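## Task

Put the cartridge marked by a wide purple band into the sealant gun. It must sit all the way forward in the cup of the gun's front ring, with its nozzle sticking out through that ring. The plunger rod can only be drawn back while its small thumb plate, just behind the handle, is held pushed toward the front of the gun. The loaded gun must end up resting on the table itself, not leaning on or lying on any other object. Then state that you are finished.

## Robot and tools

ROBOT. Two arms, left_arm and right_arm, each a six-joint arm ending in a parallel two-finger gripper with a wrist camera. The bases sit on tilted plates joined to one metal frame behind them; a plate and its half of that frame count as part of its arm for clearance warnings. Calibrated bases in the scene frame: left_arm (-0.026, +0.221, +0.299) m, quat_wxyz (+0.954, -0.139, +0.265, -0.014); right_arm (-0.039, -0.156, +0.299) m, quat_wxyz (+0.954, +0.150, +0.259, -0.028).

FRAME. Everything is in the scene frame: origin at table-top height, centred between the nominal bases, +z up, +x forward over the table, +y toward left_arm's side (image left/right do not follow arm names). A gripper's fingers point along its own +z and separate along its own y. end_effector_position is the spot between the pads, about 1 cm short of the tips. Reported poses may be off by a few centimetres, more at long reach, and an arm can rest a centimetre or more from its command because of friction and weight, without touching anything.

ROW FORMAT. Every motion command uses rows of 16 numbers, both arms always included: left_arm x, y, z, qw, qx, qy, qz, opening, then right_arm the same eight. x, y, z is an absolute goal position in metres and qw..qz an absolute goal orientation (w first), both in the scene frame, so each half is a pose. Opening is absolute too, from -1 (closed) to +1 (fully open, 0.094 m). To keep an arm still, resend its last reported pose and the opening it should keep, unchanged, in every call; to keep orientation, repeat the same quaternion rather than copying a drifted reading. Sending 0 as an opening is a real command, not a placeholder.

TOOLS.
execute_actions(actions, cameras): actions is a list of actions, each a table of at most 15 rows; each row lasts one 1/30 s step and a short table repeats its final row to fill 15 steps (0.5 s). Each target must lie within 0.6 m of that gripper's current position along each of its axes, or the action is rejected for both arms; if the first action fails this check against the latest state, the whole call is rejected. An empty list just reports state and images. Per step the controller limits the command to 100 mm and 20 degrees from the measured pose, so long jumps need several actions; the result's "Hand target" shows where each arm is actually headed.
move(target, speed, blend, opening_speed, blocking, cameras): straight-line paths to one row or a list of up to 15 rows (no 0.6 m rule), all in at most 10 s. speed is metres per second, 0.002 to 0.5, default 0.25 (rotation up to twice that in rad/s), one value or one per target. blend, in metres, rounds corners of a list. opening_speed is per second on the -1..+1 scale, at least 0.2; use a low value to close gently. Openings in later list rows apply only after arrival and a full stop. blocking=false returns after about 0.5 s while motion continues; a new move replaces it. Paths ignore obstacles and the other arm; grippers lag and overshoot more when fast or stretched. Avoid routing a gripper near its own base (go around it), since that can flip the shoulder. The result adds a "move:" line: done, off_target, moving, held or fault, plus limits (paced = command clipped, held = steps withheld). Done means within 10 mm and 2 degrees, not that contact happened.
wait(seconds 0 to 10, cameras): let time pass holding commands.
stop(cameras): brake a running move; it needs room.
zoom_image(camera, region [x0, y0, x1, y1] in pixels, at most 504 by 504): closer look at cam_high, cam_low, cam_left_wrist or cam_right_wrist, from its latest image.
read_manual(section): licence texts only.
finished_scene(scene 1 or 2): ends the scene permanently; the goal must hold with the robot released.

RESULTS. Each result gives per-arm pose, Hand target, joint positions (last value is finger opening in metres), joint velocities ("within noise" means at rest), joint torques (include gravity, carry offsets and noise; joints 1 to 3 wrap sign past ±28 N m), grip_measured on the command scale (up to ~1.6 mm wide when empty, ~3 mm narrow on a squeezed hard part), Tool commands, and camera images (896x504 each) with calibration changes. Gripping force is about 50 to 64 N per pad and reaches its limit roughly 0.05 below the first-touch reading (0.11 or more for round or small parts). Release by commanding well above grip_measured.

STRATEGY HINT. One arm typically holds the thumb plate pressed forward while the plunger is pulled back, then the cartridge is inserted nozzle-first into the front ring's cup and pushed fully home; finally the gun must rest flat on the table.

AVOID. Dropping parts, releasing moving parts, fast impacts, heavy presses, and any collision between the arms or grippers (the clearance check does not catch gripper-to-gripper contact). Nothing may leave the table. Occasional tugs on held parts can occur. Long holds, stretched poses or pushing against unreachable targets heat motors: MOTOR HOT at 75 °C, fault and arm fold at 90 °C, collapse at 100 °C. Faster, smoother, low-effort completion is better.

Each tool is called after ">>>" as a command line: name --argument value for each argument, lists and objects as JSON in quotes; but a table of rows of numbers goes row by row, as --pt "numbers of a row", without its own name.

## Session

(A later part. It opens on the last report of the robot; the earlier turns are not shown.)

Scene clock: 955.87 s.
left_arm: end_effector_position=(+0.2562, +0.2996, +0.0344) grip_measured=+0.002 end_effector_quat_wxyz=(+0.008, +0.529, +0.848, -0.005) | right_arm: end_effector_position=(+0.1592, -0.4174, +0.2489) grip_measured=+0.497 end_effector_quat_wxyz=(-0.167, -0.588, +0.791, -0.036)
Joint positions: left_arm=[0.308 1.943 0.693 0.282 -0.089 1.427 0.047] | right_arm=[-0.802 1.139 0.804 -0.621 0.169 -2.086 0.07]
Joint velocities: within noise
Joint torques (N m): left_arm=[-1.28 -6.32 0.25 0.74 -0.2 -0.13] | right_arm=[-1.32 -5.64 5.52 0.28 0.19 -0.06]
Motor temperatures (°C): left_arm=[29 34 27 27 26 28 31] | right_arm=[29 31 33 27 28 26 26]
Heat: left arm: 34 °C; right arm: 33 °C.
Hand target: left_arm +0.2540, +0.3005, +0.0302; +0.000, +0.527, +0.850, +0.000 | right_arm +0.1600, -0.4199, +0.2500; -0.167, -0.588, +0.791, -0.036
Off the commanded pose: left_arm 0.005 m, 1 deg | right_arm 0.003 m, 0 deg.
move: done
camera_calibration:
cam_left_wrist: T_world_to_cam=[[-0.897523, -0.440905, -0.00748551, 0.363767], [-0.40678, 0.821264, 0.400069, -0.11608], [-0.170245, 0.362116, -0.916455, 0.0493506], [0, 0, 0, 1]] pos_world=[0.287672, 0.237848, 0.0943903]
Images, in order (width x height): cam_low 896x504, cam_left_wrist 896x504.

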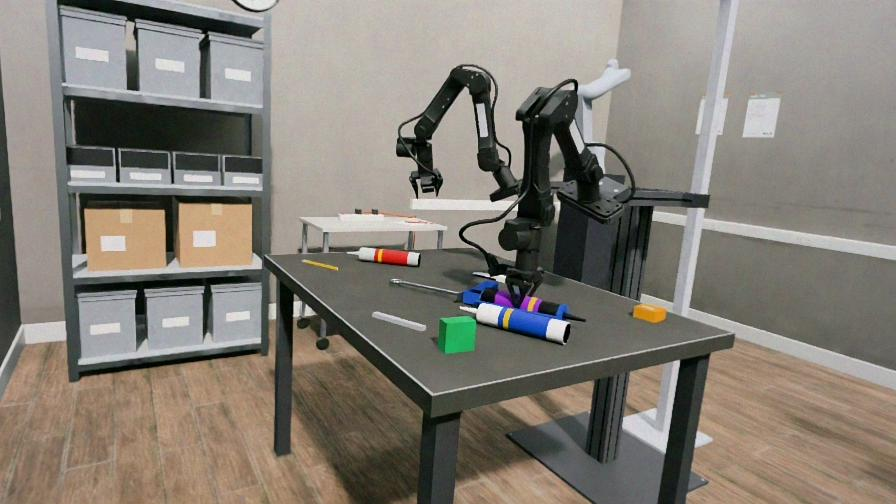

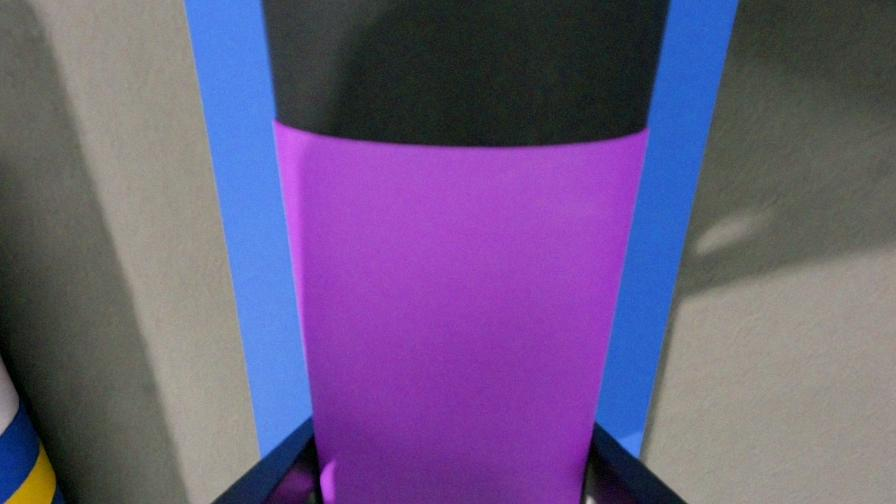

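>>> move --target '[0.2525,0.3045,0.029,0,0.5270,0.8499,0,-0.15,0.16,-0.42,0.25,-0.167,-0.588,0.791,-0.036,0.5]' --speed 0.03 --cameras '["cam_left_wrist","cam_low"]'

>>> zoom_image --camera "cam_low" --region '[520, 285, 600, 330]'

>>> zoom_image --camera "cam_low" --region '[440, 260, 520, 320]'

Scene clock: 1002.57 s.
left_arm: end_effector_position=(+0.2562, +0.2997, +0.0344) grip_measured=+0.002 end_effector_quat_wxyz=(+0.008, +0.529, +0.849, -0.005) | right_arm: end_effector_position=(+0.1592, -0.4174, +0.2489) grip_measured=+0.497 end_effector_quat_wxyz=(-0.167, -0.588, +0.791, -0.036)
Joint positions: left_arm=[0.309 1.943 0.693 0.282 -0.088 1.427 0.047] | right_arm=[-0.802 1.139 0.804 -0.621 0.169 -2.086 0.07]
Joint velocities: within noise
Joint torques (N m): left_arm=[0.02 -6.06 0.24 0.73 -0.16 0.03] | right_arm=[-1.35 -5.68 5.55 0.31 0.17 -0.05]
Motor temperatures (°C): left_arm=[29 34 26 27 26 28 31] | right_arm=[29 31 33 27 28 26 26]
Heat: left arm: 34 °C; right arm: 33 °C.
Hand target: left_arm +0.2524, +0.3044, +0.0293; +0.000, +0.527, +0.850, +0.000 | right_arm +0.1600, -0.4199, +0.2500; -0.167, -0.588, +0.791, -0.036
Off the commanded pose: left_arm 0.008 m, 1 deg | right_arm 0.003 m, 0 deg.
move: done
camera_calibration:
cam_left_wrist: T_world_to_cam=[[-0.897364, -0.441222, -0.0078036, 0.363932], [-0.407222, 0.821142, 0.399871, -0.115979], [-0.170024, 0.362008, -0.916538, 0.0492919], [0, 0, 0, 1]] pos_world=[0.287731, 0.237966, 0.0943947]
Images, in order (width x height): cam_low 896x504, cam_left_wrist 896x504.

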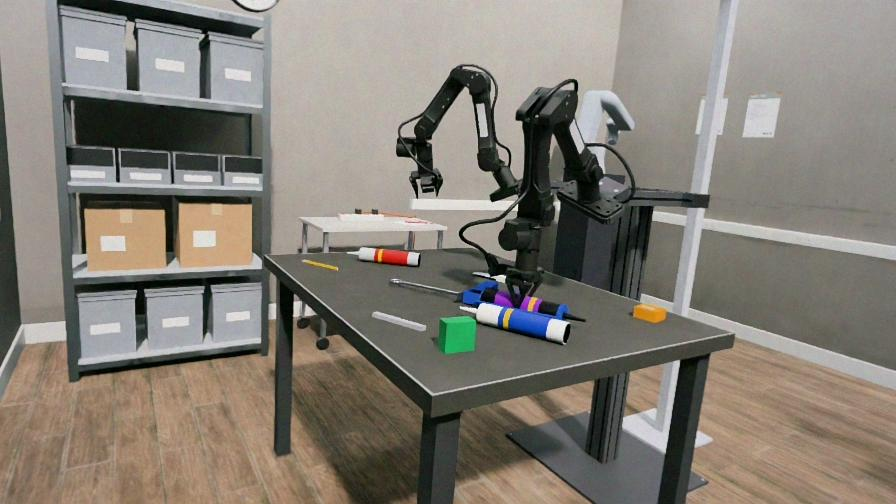

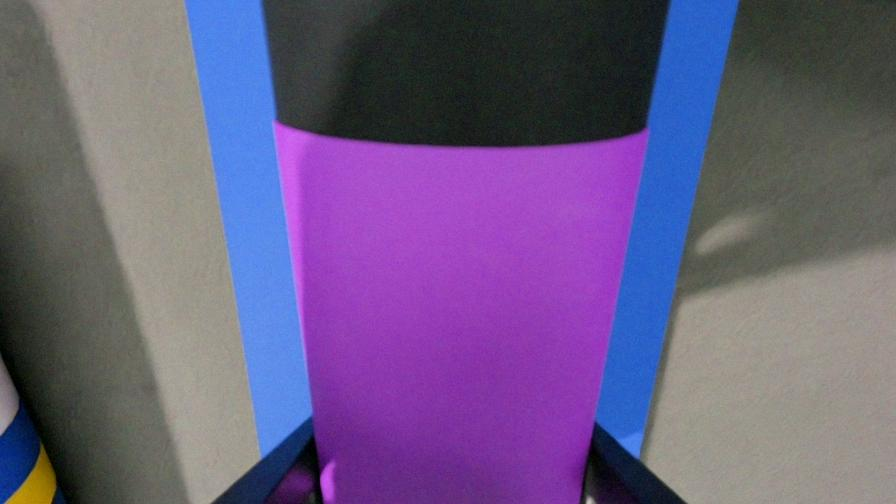

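Scaled by 6.300.

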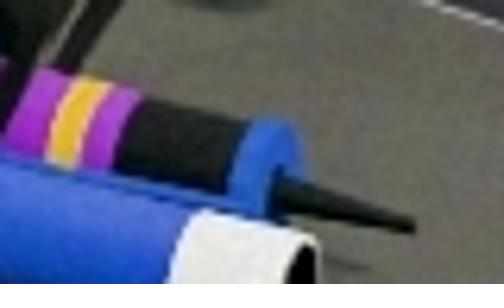

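Scaled by 6.300.

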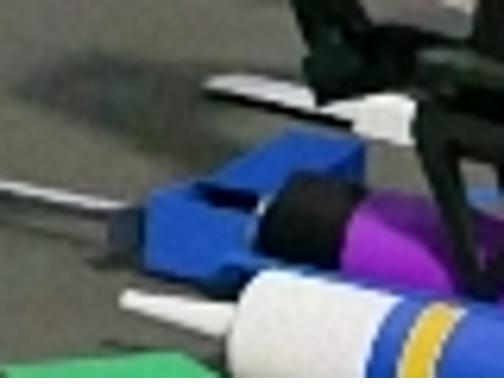

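>>> move --target '[0.2500,0.3095,0.029,0,0.5270,0.8499,0,-0.15,0.16,-0.42,0.25,-0.167,-0.588,0.791,-0.036,0.5]' --speed 0.03 --cameras '["cam_left_wrist","cam_low"]'

>>> zoom_image --camera "cam_low" --region '[520, 285, 600, 330]'

>>> zoom_image --camera "cam_low" --region '[440, 260, 520, 320]'

Scene clock: 1010.73 s.
left_arm: end_effector_position=(+0.2547, +0.3054, +0.0338) grip_measured=+0.002 end_effector_quat_wxyz=(+0.009, +0.527, +0.850, -0.004) | right_arm: end_effector_position=(+0.1592, -0.4174, +0.2489) grip_measured=+0.497 end_effector_quat_wxyz=(-0.167, -0.588, +0.791, -0.036)
Joint positions: left_arm=[0.329 1.943 0.693 0.285 -0.077 1.439 0.047] | right_arm=[-0.802 1.139 0.804 -0.621 0.169 -2.086 0.07]
Joint velocities: within noise
Joint torques (N m): left_arm=[-0.06 -6.24 -0.14 0.74 -0.15 0.05] | right_arm=[-1.25 -5.67 5.55 0.3 0.19 -0.04]
Motor temperatures (°C): left_arm=[29 34 26 27 26 28 32] | right_arm=[29 31 33 27 28 26 26]
Heat: left arm: 34 °C; right arm: 33 °C.
Hand target: left_arm +0.2500, +0.3095, +0.0292; +0.000, +0.527, +0.850, +0.000 | right_arm +0.1600, -0.4199, +0.2500; -0.167, -0.588, +0.791, -0.036
Off the commanded pose: left_arm 0.008 m, 1 deg | right_arm 0.003 m, 0 deg.
move: done
camera_calibration:
cam_left_wrist: T_world_to_cam=[[-0.894827, -0.446324, -0.00892991, 0.366077], [-0.412351, 0.818719, 0.399584, -0.11901], [-0.171033, 0.36124, -0.916653, 0.0469152], [0, 0, 0, 1]] pos_world=[0.286526, 0.243877, 0.0938283]
Images, in order (width x height): cam_low 896x504, cam_left_wrist 896x504.

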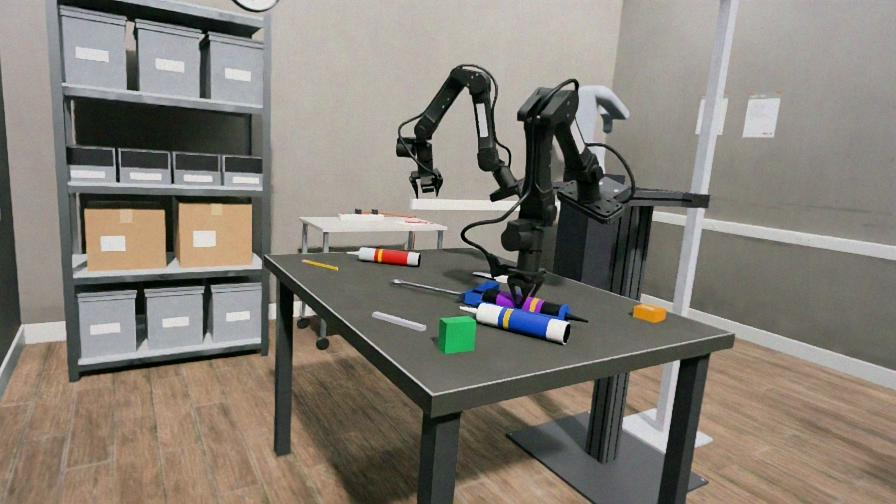

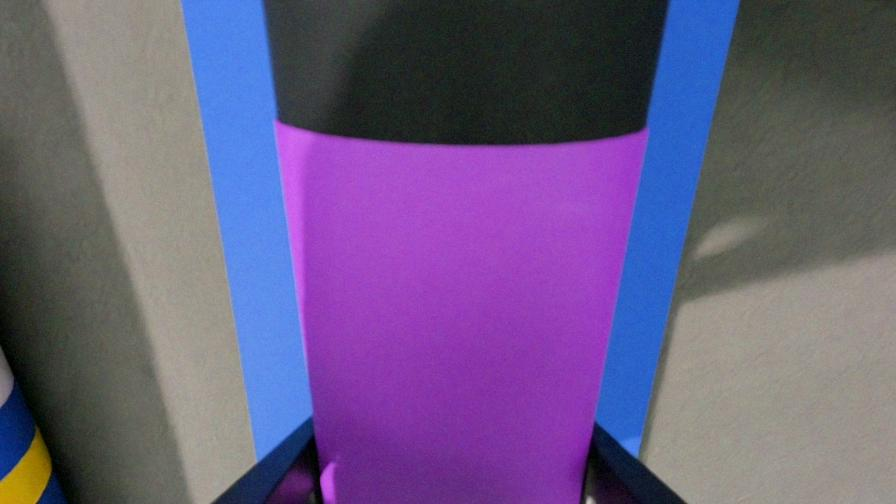

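Scaled by 6.300.

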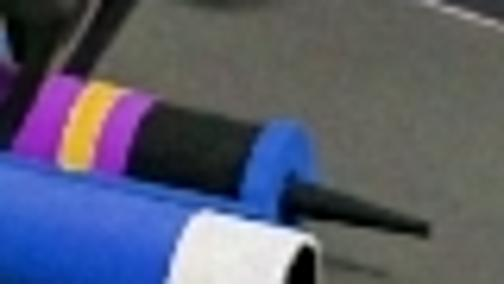

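Scaled by 6.300.

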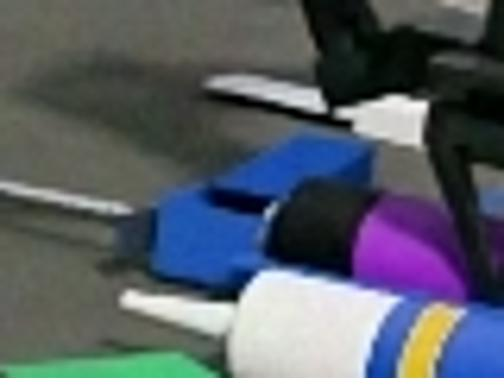

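>>> move --pt "0.2500 0.3065 0.029 0 0.5270 0.8499 0 0.35 0.16 -0.42 0.25 -0.167 -0.588 0.791 -0.036 0.5" --pt "0.2500 0.3065 0.13 0 0.5270 0.8499 0 0.35 0.16 -0.42 0.25 -0.167 -0.588 0.791 -0.036 0.5" --speed 0.08 --cameras '["cam_left_wrist","cam_low"]'

>>> zoom_image --camera "cam_low" --region '[440, 260, 600, 330]'

Scene clock: 1025.07 s.
left_arm: end_effector_position=(+0.2544, +0.3104, +0.1264) grip_measured=+0.348 end_effector_quat_wxyz=(+0.003, +0.527, +0.850, +0.007) | right_arm: end_effector_position=(+0.1592, -0.4174, +0.2489) grip_measured=+0.497 end_effector_quat_wxyz=(-0.167, -0.588, +0.791, -0.036)
Joint positions: left_arm=[0.296 1.489 0.586 -0.056 -0.118 1.414 0.063] | right_arm=[-0.802 1.139 0.804 -0.621 0.169 -2.086 0.07]
Joint velocities: within noise
Joint torques (N m): left_arm=[-1.68 -8.36 1.4 0.31 -0.02 -0.14] | right_arm=[-1.28 -5.56 5.55 0.3 0.15 -0.05]
Motor temperatures (°C): left_arm=[29 34 26 27 26 28 31] | right_arm=[28 31 33 27 28 26 26]
Heat: left arm: 34 °C; right arm: 33 °C.
Hand target: left_arm +0.2500, +0.3065, +0.1297; +0.000, +0.527, +0.850, +0.000 | right_arm +0.1600, -0.4199, +0.2500; -0.167, -0.588, +0.791, -0.036
Off the commanded pose: left_arm 0.007 m, 1 deg | right_arm 0.003 m, 0 deg.
move: done
camera_calibration:
cam_left_wrist: T_world_to_cam=[[-0.895566, -0.444423, -0.021233, 0.369931], [-0.411661, 0.809552, 0.418522, -0.159954], [-0.168811, 0.383555, -0.907958, 0.121388], [0, 0, 0, 1]] pos_world=[0.285943, 0.247338, 0.185014]
Images, in order (width x height): cam_low 896x504, cam_left_wrist 896x504.

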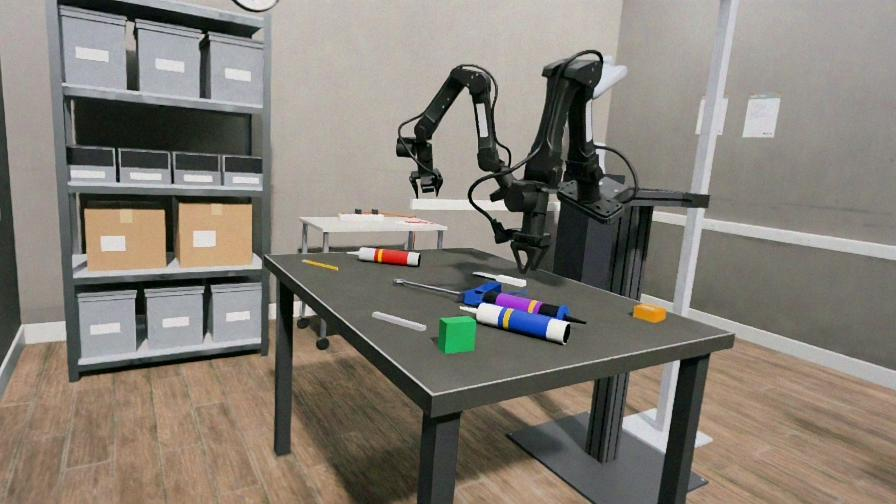

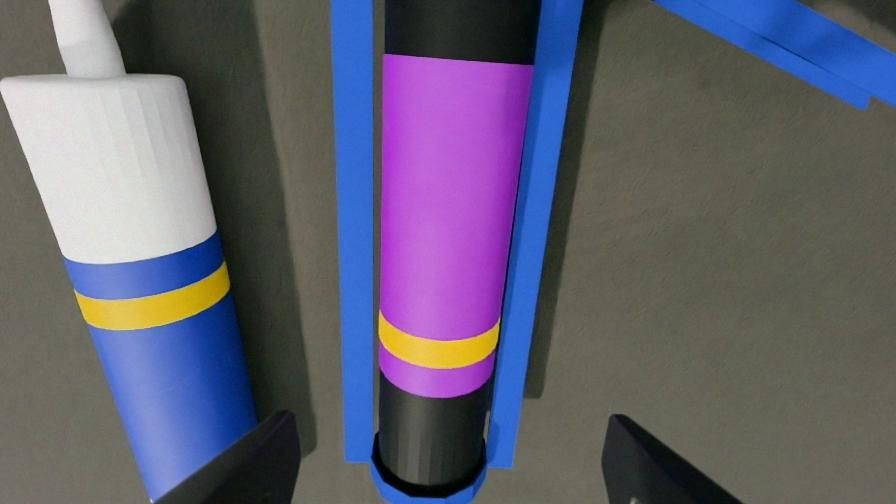

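Scaled by 3.150.

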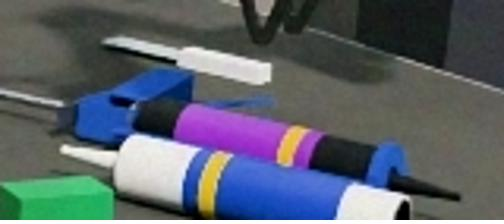

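>>> move --pt "0.2210 0.3690 0.12 0 0.5270 0.8499 0 0.35 0.16 -0.42 0.25 -0.167 -0.588 0.791 -0.036 0.5" --pt "0.2150 0.3790 0.075 0 0.5270 0.8499 0 0.35 0.16 -0.42 0.25 -0.167 -0.588 0.791 -0.036 0.5" --speed 0.12 --cameras '["cam_left_wrist","cam_low"]'

>>> zoom_image --camera "cam_left_wrist" --region '[250, 100, 650, 504]'

Scene clock: 1032.93 s.
left_arm: end_effector_position=(+0.2173, +0.3805, +0.0802) grip_measured=+0.348 end_effector_quat_wxyz=(-0.002, +0.525, +0.851, +0.007) | right_arm: end_effector_position=(+0.1592, -0.4174, +0.2489) grip_measured=+0.497 end_effector_quat_wxyz=(-0.167, -0.588, +0.791, -0.036)
Joint positions: left_arm=[0.613 1.71 0.605 0.149 0.057 1.667 0.063] | right_arm=[-0.802 1.139 0.804 -0.621 0.169 -2.086 0.07]
Joint velocities: within noise
Joint torques (N m): left_arm=[0.87 -5.24 1.17 0.7 0.08 0.08] | right_arm=[-1.29 -5.65 5.49 0.31 0.17 -0.04]
Motor temperatures (°C): left_arm=[29 34 26 27 26 28 31] | right_arm=[28 31 33 27 28 26 26]
Heat: left arm: 34 °C; right arm: 33 °C.
Hand target: left_arm +0.2150, +0.3790, +0.0752; +0.000, +0.527, +0.850, +0.000 | right_arm +0.1600, -0.4199, +0.2500; -0.167, -0.588, +0.791, -0.036
Off the commanded pose: left_arm 0.006 m, 1 deg | right_arm 0.003 m, 0 deg.
move: done
camera_calibration:
cam_left_wrist: T_world_to_cam=[[-0.893059, -0.449644, -0.0162833, 0.367937], [-0.413006, 0.804857, 0.426182, -0.211204], [-0.178524, 0.387331, -0.904491, 0.0466855], [0, 0, 0, 1]] pos_world=[0.249696, 0.317347, 0.138229]
Images, in order (width x height): cam_low 896x504, cam_left_wrist 896x504.

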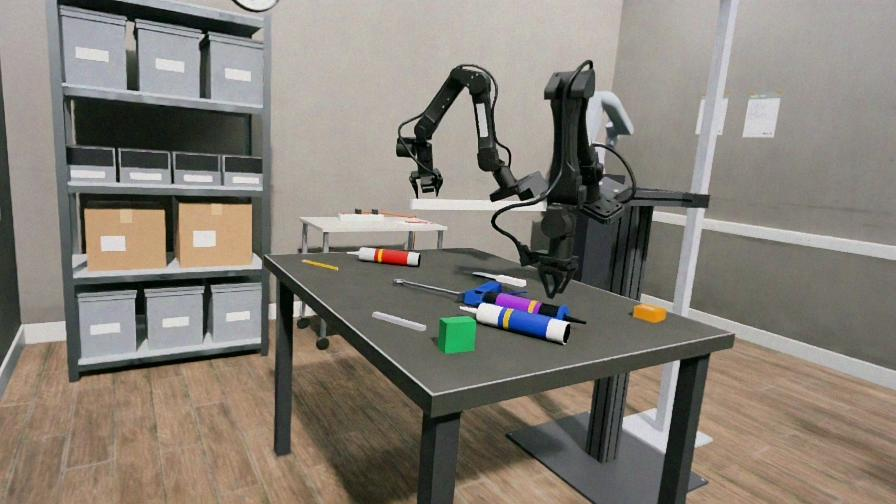

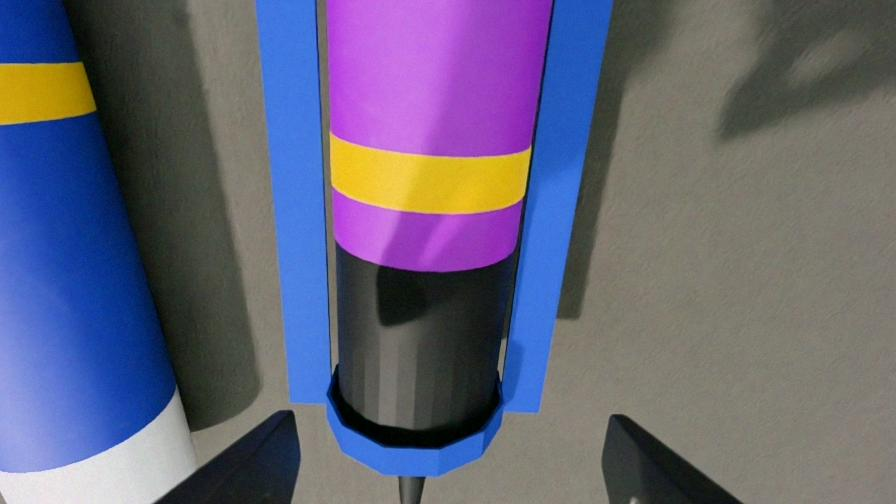

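Scaled by 1.248.

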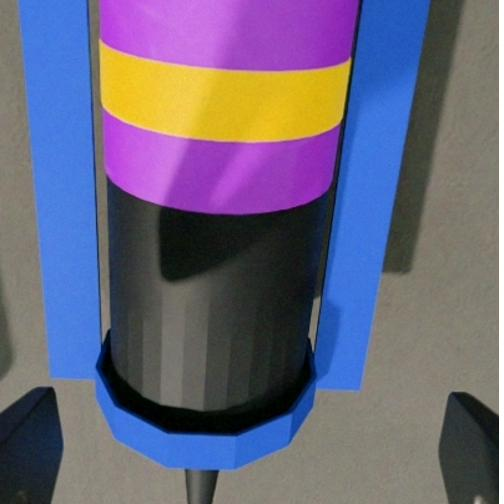

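>>> move --target '[0.1990,0.4110,0.075,0,0.5270,0.8499,0,0.35,0.16,-0.42,0.25,-0.167,-0.588,0.791,-0.036,0.5]' --speed 0.12 --cameras '["cam_left_wrist","cam_low"]'

>>> zoom_image --camera "cam_left_wrist" --region '[250, 100, 650, 504]'

Scene clock: 1041.70 s.
left_arm: end_effector_position=(+0.2051, +0.4158, +0.0806) grip_measured=+0.348 end_effector_quat_wxyz=(+0.001, +0.526, +0.850, +0.017) | right_arm: end_effector_position=(+0.1592, -0.4174, +0.2489) grip_measured=+0.497 end_effector_quat_wxyz=(-0.167, -0.588, +0.791, -0.036)
Joint positions: left_arm=[0.747 1.731 0.635 0.15 0.132 1.777 0.063] | right_arm=[-0.802 1.139 0.804 -0.621 0.169 -2.086 0.07]
Joint velocities: within noise
Joint torques (N m): left_arm=[1.36 -5.34 1.39 0.51 0.06 0.1] | right_arm=[-1.29 -5.67 5.46 0.28 0.19 -0.07]
Motor temperatures (°C): left_arm=[29 34 27 27 26 28 30] | right_arm=[28 31 33 27 28 26 26]
Heat: left arm: 34 °C; right arm: 33 °C.
Hand target: left_arm +0.1990, +0.4109, +0.0754; +0.000, +0.527, +0.850, +0.000 | right_arm +0.1600, -0.4199, +0.2500; -0.167, -0.588, +0.791, -0.036
Off the commanded pose: left_arm 0.010 m, 2 deg | right_arm 0.003 m, 0 deg.
move: done
camera_calibration:
cam_left_wrist: T_world_to_cam=[[-0.893716, -0.447186, -0.036016, 0.373641], [-0.417533, 0.799706, 0.431436, -0.242212], [-0.16413, 0.400619, -0.901424, 0.0224719], [0, 0, 0, 1]] pos_world=[0.236486, 0.351783, 0.138213]
Images, in order (width x height): cam_low 896x504, cam_left_wrist 896x504.

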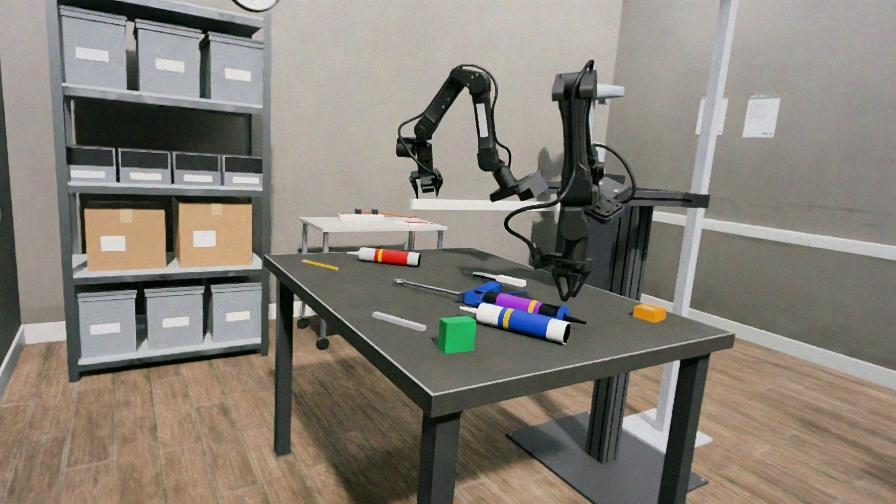

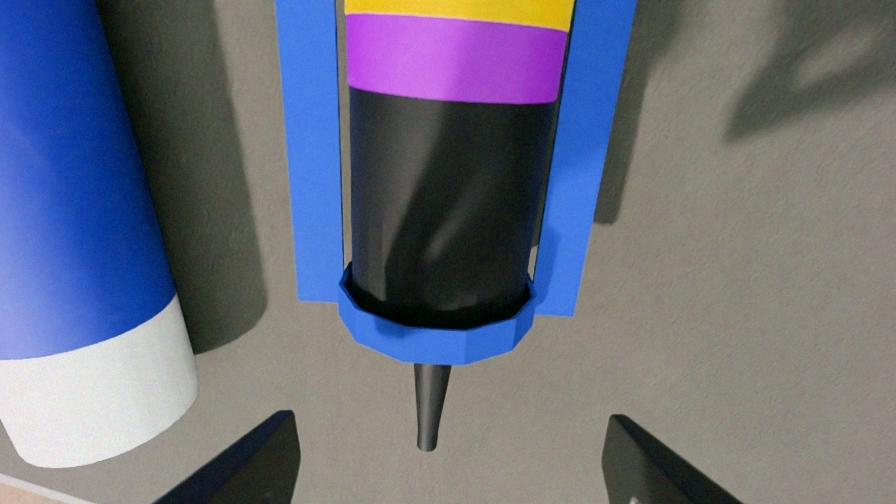

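Scaled by 1.248.

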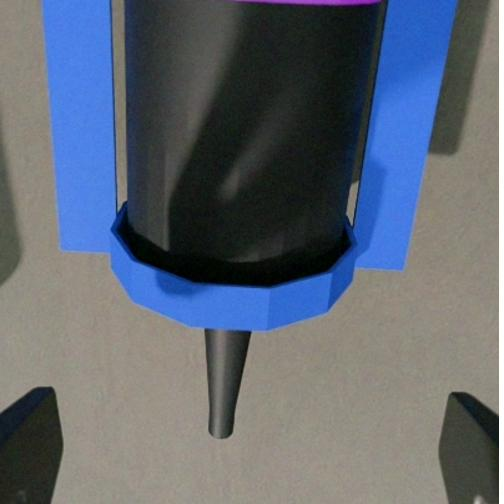

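>>> move --target '[0.2300,0.3500,0.20,0,0.5270,0.8499,0,0.35,0.16,-0.42,0.25,-0.167,-0.588,0.791,-0.036,0.5]' --speed 0.15 --cameras '["cam_left_wrist","cam_low"]'

>>> zoom_image --camera "cam_low" --region '[450, 270, 600, 340]'

>>> zoom_image --camera "cam_left_wrist" --region '[300, 50, 600, 300]'

Scene clock: 1060.50 s.
left_arm: end_effector_position=(+0.2265, +0.3497, +0.1944) grip_measured=+0.348 end_effector_quat_wxyz=(-0.002, +0.529, +0.848, -0.002) | right_arm: end_effector_position=(+0.1592, -0.4174, +0.2489) grip_measured=+0.497 end_effector_quat_wxyz=(-0.167, -0.588, +0.791, -0.036)
Joint positions: left_arm=[0.498 1.148 0.59 -0.41 -0.001 1.583 0.063] | right_arm=[-0.802 1.139 0.804 -0.621 0.169 -2.086 0.07]
Joint velocities: within noise
Joint torques (N m): left_arm=[-0.51 -6.84 5.35 0.3 -0.03 -0.16] | right_arm=[-1.22 -5.64 5.49 0.3 0.17 -0.03]
Motor temperatures (°C): left_arm=[29 34 27 27 26 28 30] | right_arm=[28 31 33 27 28 26 26]
Heat: left arm: 34 °C; right arm: 33 °C.
Hand target: left_arm +0.2300, +0.3500, +0.1998; +0.000, +0.527, +0.850, +0.000 | right_arm +0.1600, -0.4199, +0.2500; -0.167, -0.588, +0.791, -0.036
Off the commanded pose: left_arm 0.007 m, 0 deg | right_arm 0.003 m, 0 deg.
move: done
camera_calibration:
cam_left_wrist: T_world_to_cam=[[-0.897799, -0.4404, -0.00219273, 0.359256], [-0.400794, 0.814976, 0.418543, -0.236081], [-0.182539, 0.376646, -0.908194, 0.168875], [0, 0, 0, 1]] pos_world=[0.258746, 0.28701, 0.252969]
Images, in order (width x height): cam_low 896x504, cam_left_wrist 896x504.

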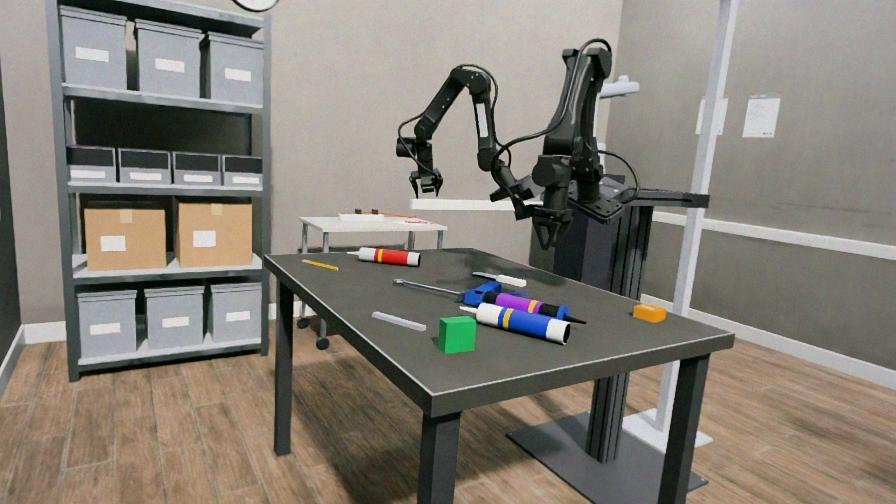

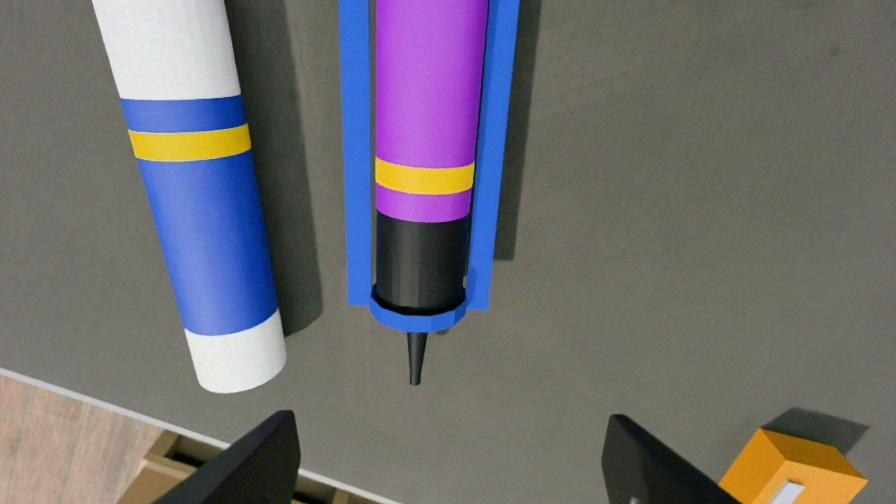

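Scaled by 3.360.

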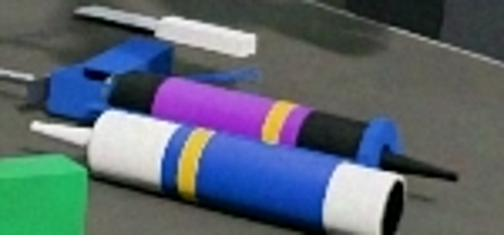

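Scaled by 1.680.

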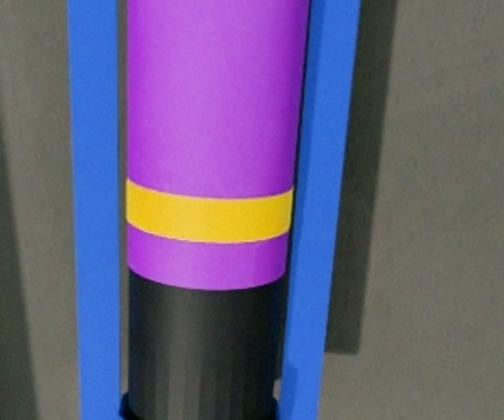

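>>> move --pt "0.2880 0.2380 0.20 0 0.5270 0.8499 0 0.35 0.16 -0.42 0.25 -0.167 -0.588 0.791 -0.036 0.5" --pt "0.2920 0.2250 0.14 0 0.5270 0.8499 0 0.35 0.16 -0.42 0.25 -0.167 -0.588 0.791 -0.036 0.5" --speed 0.15 --blend '[0.03,0]' --cameras '["cam_left_wrist","cam_high"]'

>>> zoom_image --camera "cam_left_wrist" --region '[250, 100, 650, 504]'

Scene clock: 1084.90 s.
left_arm: end_effector_position=(+0.2891, +0.2251, +0.1445) grip_measured=+0.348 end_effector_quat_wxyz=(+0.000, +0.532, +0.847, -0.001) | right_arm: end_effector_position=(+0.1592, -0.4174, +0.2489) grip_measured=+0.497 end_effector_quat_wxyz=(-0.167, -0.588, +0.791, -0.036)
Joint positions: left_arm=[-0.068 1.547 0.715 -0.209 -0.308 1.108 0.063] | right_arm=[-0.802 1.139 0.804 -0.621 0.169 -2.086 0.07]
Joint velocities: within noise
Joint torques (N m): left_arm=[-1.72 -5.11 3.77 0.72 -0.03 -0.1] | right_arm=[-1.25 -5.64 5.46 0.3 0.18 -0.07]
Motor temperatures (°C): left_arm=[29 34 27 27 26 28 29] | right_arm=[28 31 33 27 28 26 26]
Heat: left arm: 34 °C; right arm: 33 °C.
Hand target: left_arm +0.2919, +0.2250, +0.1401; +0.000, +0.527, +0.850, +0.000 | right_arm +0.1600, -0.4199, +0.2500; -0.167, -0.588, +0.791, -0.036
Off the commanded pose: left_arm 0.005 m, 1 deg | right_arm 0.003 m, 0 deg.
move: done
camera_calibration:
cam_left_wrist: T_world_to_cam=[[-0.900089, -0.435671, -0.00550588, 0.360553], [-0.398458, 0.817963, 0.414932, -0.0893999], [-0.17627, 0.375669, -0.909836, 0.180618], [0, 0, 0, 1]] pos_world=[0.320745, 0.162356, 0.203413]
Images, in order (width x height): cam_high 896x504, cam_left_wrist 896x504.

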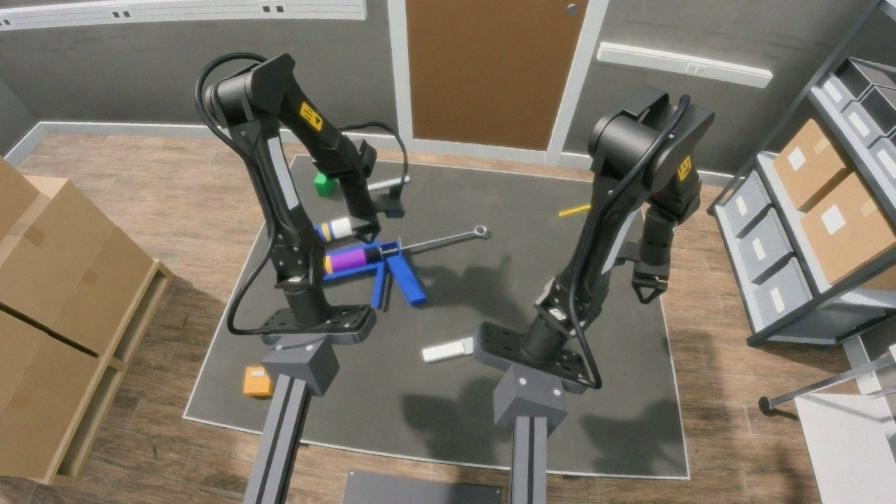

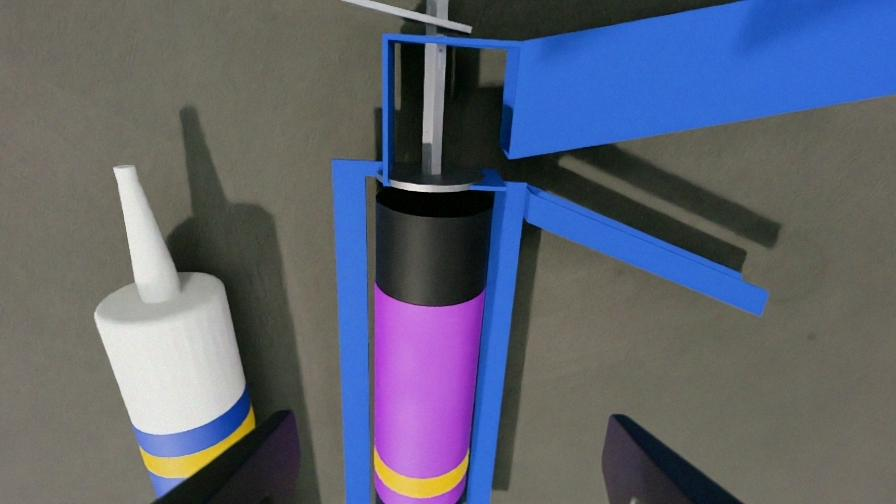

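Scaled by 1.248.

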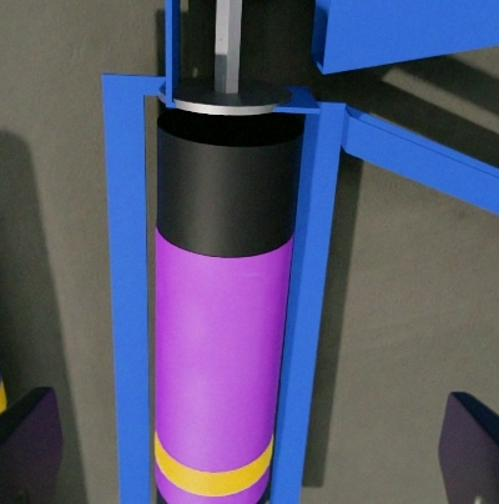

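>>> move --target '[0.2700,0.2500,0.24,0,0.5270,0.8499,0,0.35,0.16,-0.42,0.25,-0.167,-0.588,0.791,-0.036,0.5]' --speed 0.2 --cameras '["cam_left_wrist","cam_low"]'

>>> zoom_image --camera "cam_left_wrist" --region '[250, 0, 650, 504]'

Scene clock: 1107.50 s.
left_arm: end_effector_position=(+0.2664, +0.2507, +0.2333) grip_measured=+0.348 end_effector_quat_wxyz=(-0.006, +0.529, +0.849, -0.001) | right_arm: end_effector_position=(+0.1592, -0.4174, +0.2489) grip_measured=+0.497 end_effector_quat_wxyz=(-0.167, -0.588, +0.791, -0.036)
Joint positions: left_arm=[-0.089 1.148 0.715 -0.624 -0.325 1.078 0.063] | right_arm=[-0.802 1.139 0.804 -0.621 0.169 -2.086 0.07]
Joint velocities: within noise
Joint torques (N m): left_arm=[-2.26 -6.63 6.01 0.32 -0.03 -0.11] | right_arm=[-1.25 -5.61 5.48 0.29 0.17 -0.06]
Motor temperatures (°C): left_arm=[29 33 27 27 26 28 29] | right_arm=[28 31 33 27 28 26 26]
Heat: left arm: 33 °C; right arm: 33 °C.
Hand target: left_arm +0.2700, +0.2500, +0.2398; +0.000, +0.527, +0.850, +0.000 | right_arm +0.1600, -0.4199, +0.2500; -0.167, -0.588, +0.791, -0.036
Off the commanded pose: left_arm 0.008 m, 1 deg | right_arm 0.003 m, 0 deg.
move: done
camera_calibration:
cam_left_wrist: T_world_to_cam=[[-0.896944, -0.442144, 0.000697416, 0.351173], [-0.400091, 0.812305, 0.424368, -0.156547], [-0.188198, 0.380355, -0.905489, 0.248703], [0, 0, 0, 1]] pos_world=[0.299155, 0.187837, 0.291387]
Images, in order (width x height): cam_low 896x504, cam_left_wrist 896x504.

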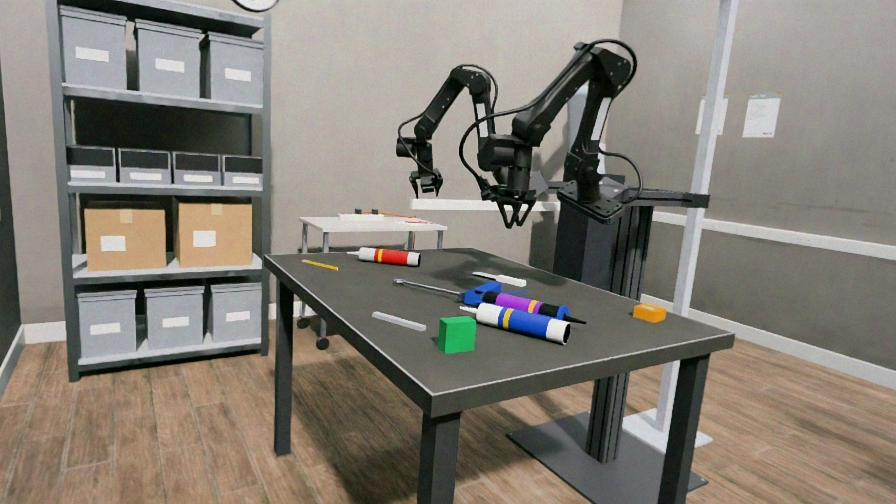

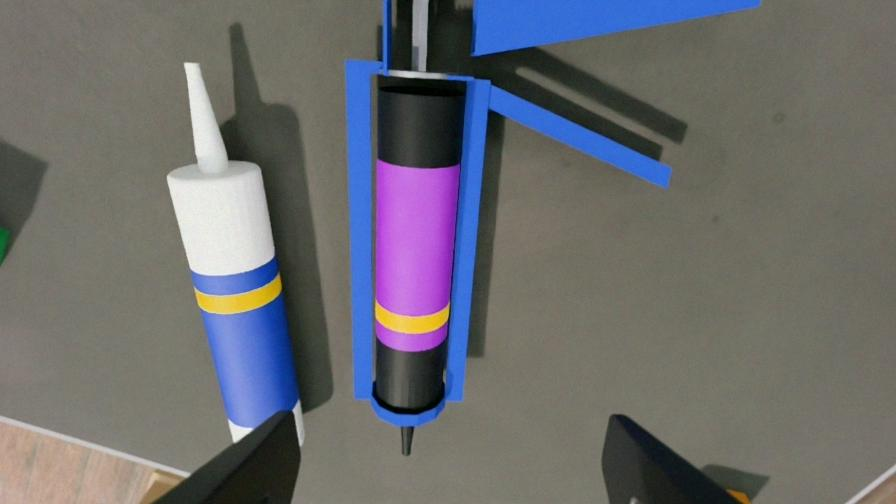

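Scaled by 1.000.

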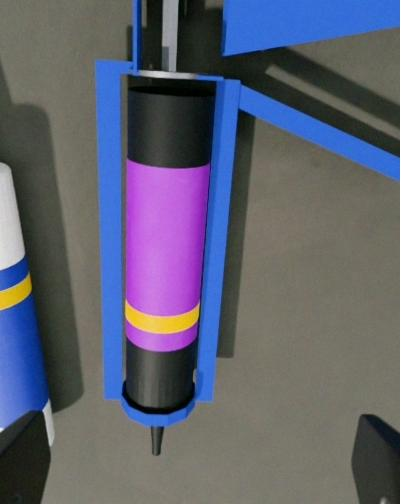

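>>> move --pt "0.2000 0.4000 0.13 0 0.5270 0.8499 0 0.35 0.16 -0.42 0.25 -0.167 -0.588 0.791 -0.036 0.5" --pt "0.1860 0.4330 0.073 0 0.5270 0.8499 0 0.35 0.16 -0.42 0.25 -0.167 -0.588 0.791 -0.036 0.5" --speed 0.15 --blend '[0.03,0]' --cameras '["cam_left_wrist"]'

>>> zoom_image --camera "cam_left_wrist" --region '[250, 50, 650, 454]'

Scene clock: 1128.13 s.
left_arm: end_effector_position=(+0.1884, +0.4338, +0.0781) grip_measured=+0.348 end_effector_quat_wxyz=(-0.003, +0.526, +0.851, +0.005) | right_arm: end_effector_position=(+0.1592, -0.4174, +0.2489) grip_measured=+0.497 end_effector_quat_wxyz=(-0.167, -0.588, +0.791, -0.036)
Joint positions: left_arm=[0.834 1.766 0.666 0.118 0.181 1.852 0.063] | right_arm=[-0.802 1.139 0.804 -0.621 0.169 -2.086 0.07]
Joint velocities: within noise
Joint torques (N m): left_arm=[1.92 -5.64 1.54 0.66 0.07 0.07] | right_arm=[-1.24 -5.63 5.52 0.3 0.16 -0.05]
Motor temperatures (°C): left_arm=[29 33 27 27 26 28 29] | right_arm=[28 31 33 27 28 26 26]
Heat: left arm: 33 °C; right arm: 33 °C.
Hand target: left_arm +0.1859, +0.4328, +0.0732; +0.000, +0.527, +0.850, +0.000 | right_arm +0.1600, -0.4199, +0.2500; -0.167, -0.588, +0.791, -0.036
Off the commanded pose: left_arm 0.006 m, 1 deg | right_arm 0.003 m, 0 deg.
move: done
camera_calibration:
cam_left_wrist: T_world_to_cam=[[-0.893873, -0.448126, -0.0131955, 0.365362], [-0.41032, 0.805894, 0.426817, -0.266146], [-0.180634, 0.386934, -0.904242, 0.0194528], [0, 0, 0, 1]] pos_world=[0.220896, 0.370686, 0.136007]
Images, in order (width x height): cam_left_wrist 896x504.

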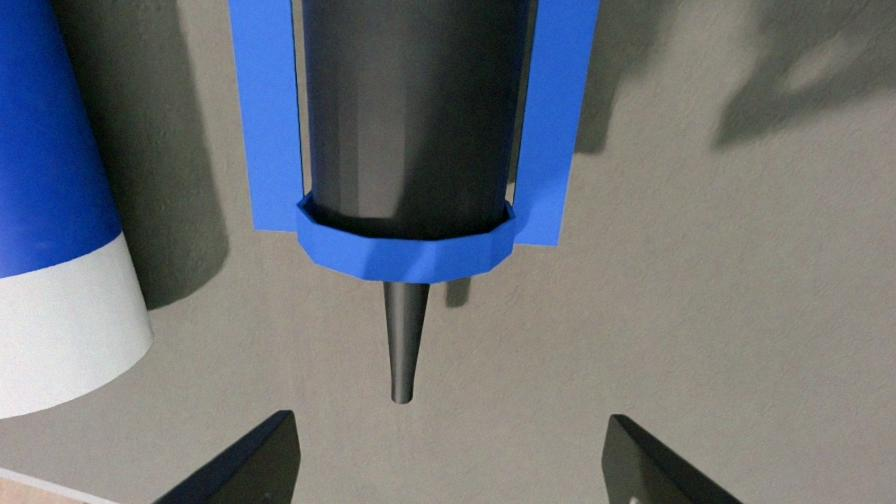

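Scaled by 1.248.

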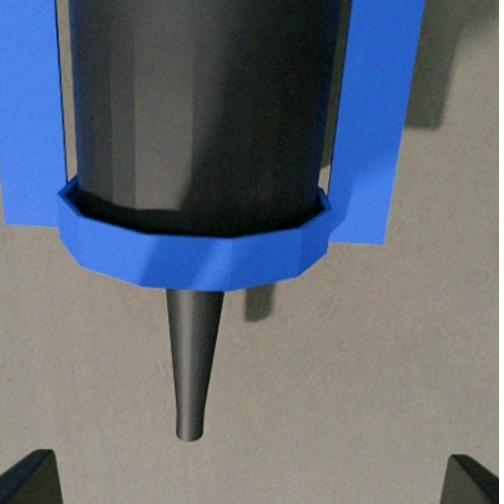

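>>> move --target '[0.2200,0.3700,0.20,0,0.5270,0.8499,0,0.35,0.16,-0.42,0.25,-0.167,-0.588,0.791,-0.036,0.5]' --speed 0.2 --cameras '[]'

>>> finished_scene --scene 2

Scene clock: 1135.40 s.
left_arm: end_effector_position=(+0.2163, +0.3700, +0.1945) grip_measured=+0.348 end_effector_quat_wxyz=(-0.002, +0.529, +0.849, -0.001) | right_arm: end_effector_position=(+0.1592, -0.4174, +0.2489) grip_measured=+0.497 end_effector_quat_wxyz=(-0.167, -0.588, +0.791, -0.036)
Joint positions: left_arm=[0.616 1.155 0.594 -0.41 0.066 1.68 0.063] | right_arm=[-0.802 1.139 0.804 -0.621 0.169 -2.086 0.07]
Joint velocities: within noise
Joint torques (N m): left_arm=[-0.42 -6.83 5.22 0.24 -0.05 -0.16] | right_arm=[-1.26 -5.71 5.55 0.3 0.18 -0.04]
Motor temperatures (°C): left_arm=[29 33 27 27 26 28 29] | right_arm=[28 31 33 27 28 26 26]
Heat: left arm: 33 °C; right arm: 33 °C.
Hand target: left_arm +0.2199, +0.3700, +0.1998; +0.000, +0.527, +0.850, +0.000 | right_arm +0.1600, -0.4199, +0.2500; -0.167, -0.588, +0.791, -0.036
Off the commanded pose: left_arm 0.007 m, 0 deg | right_arm 0.003 m, 0 deg.
move: done
No camera images: "cameras" was empty.

The scene is finished: the task was done.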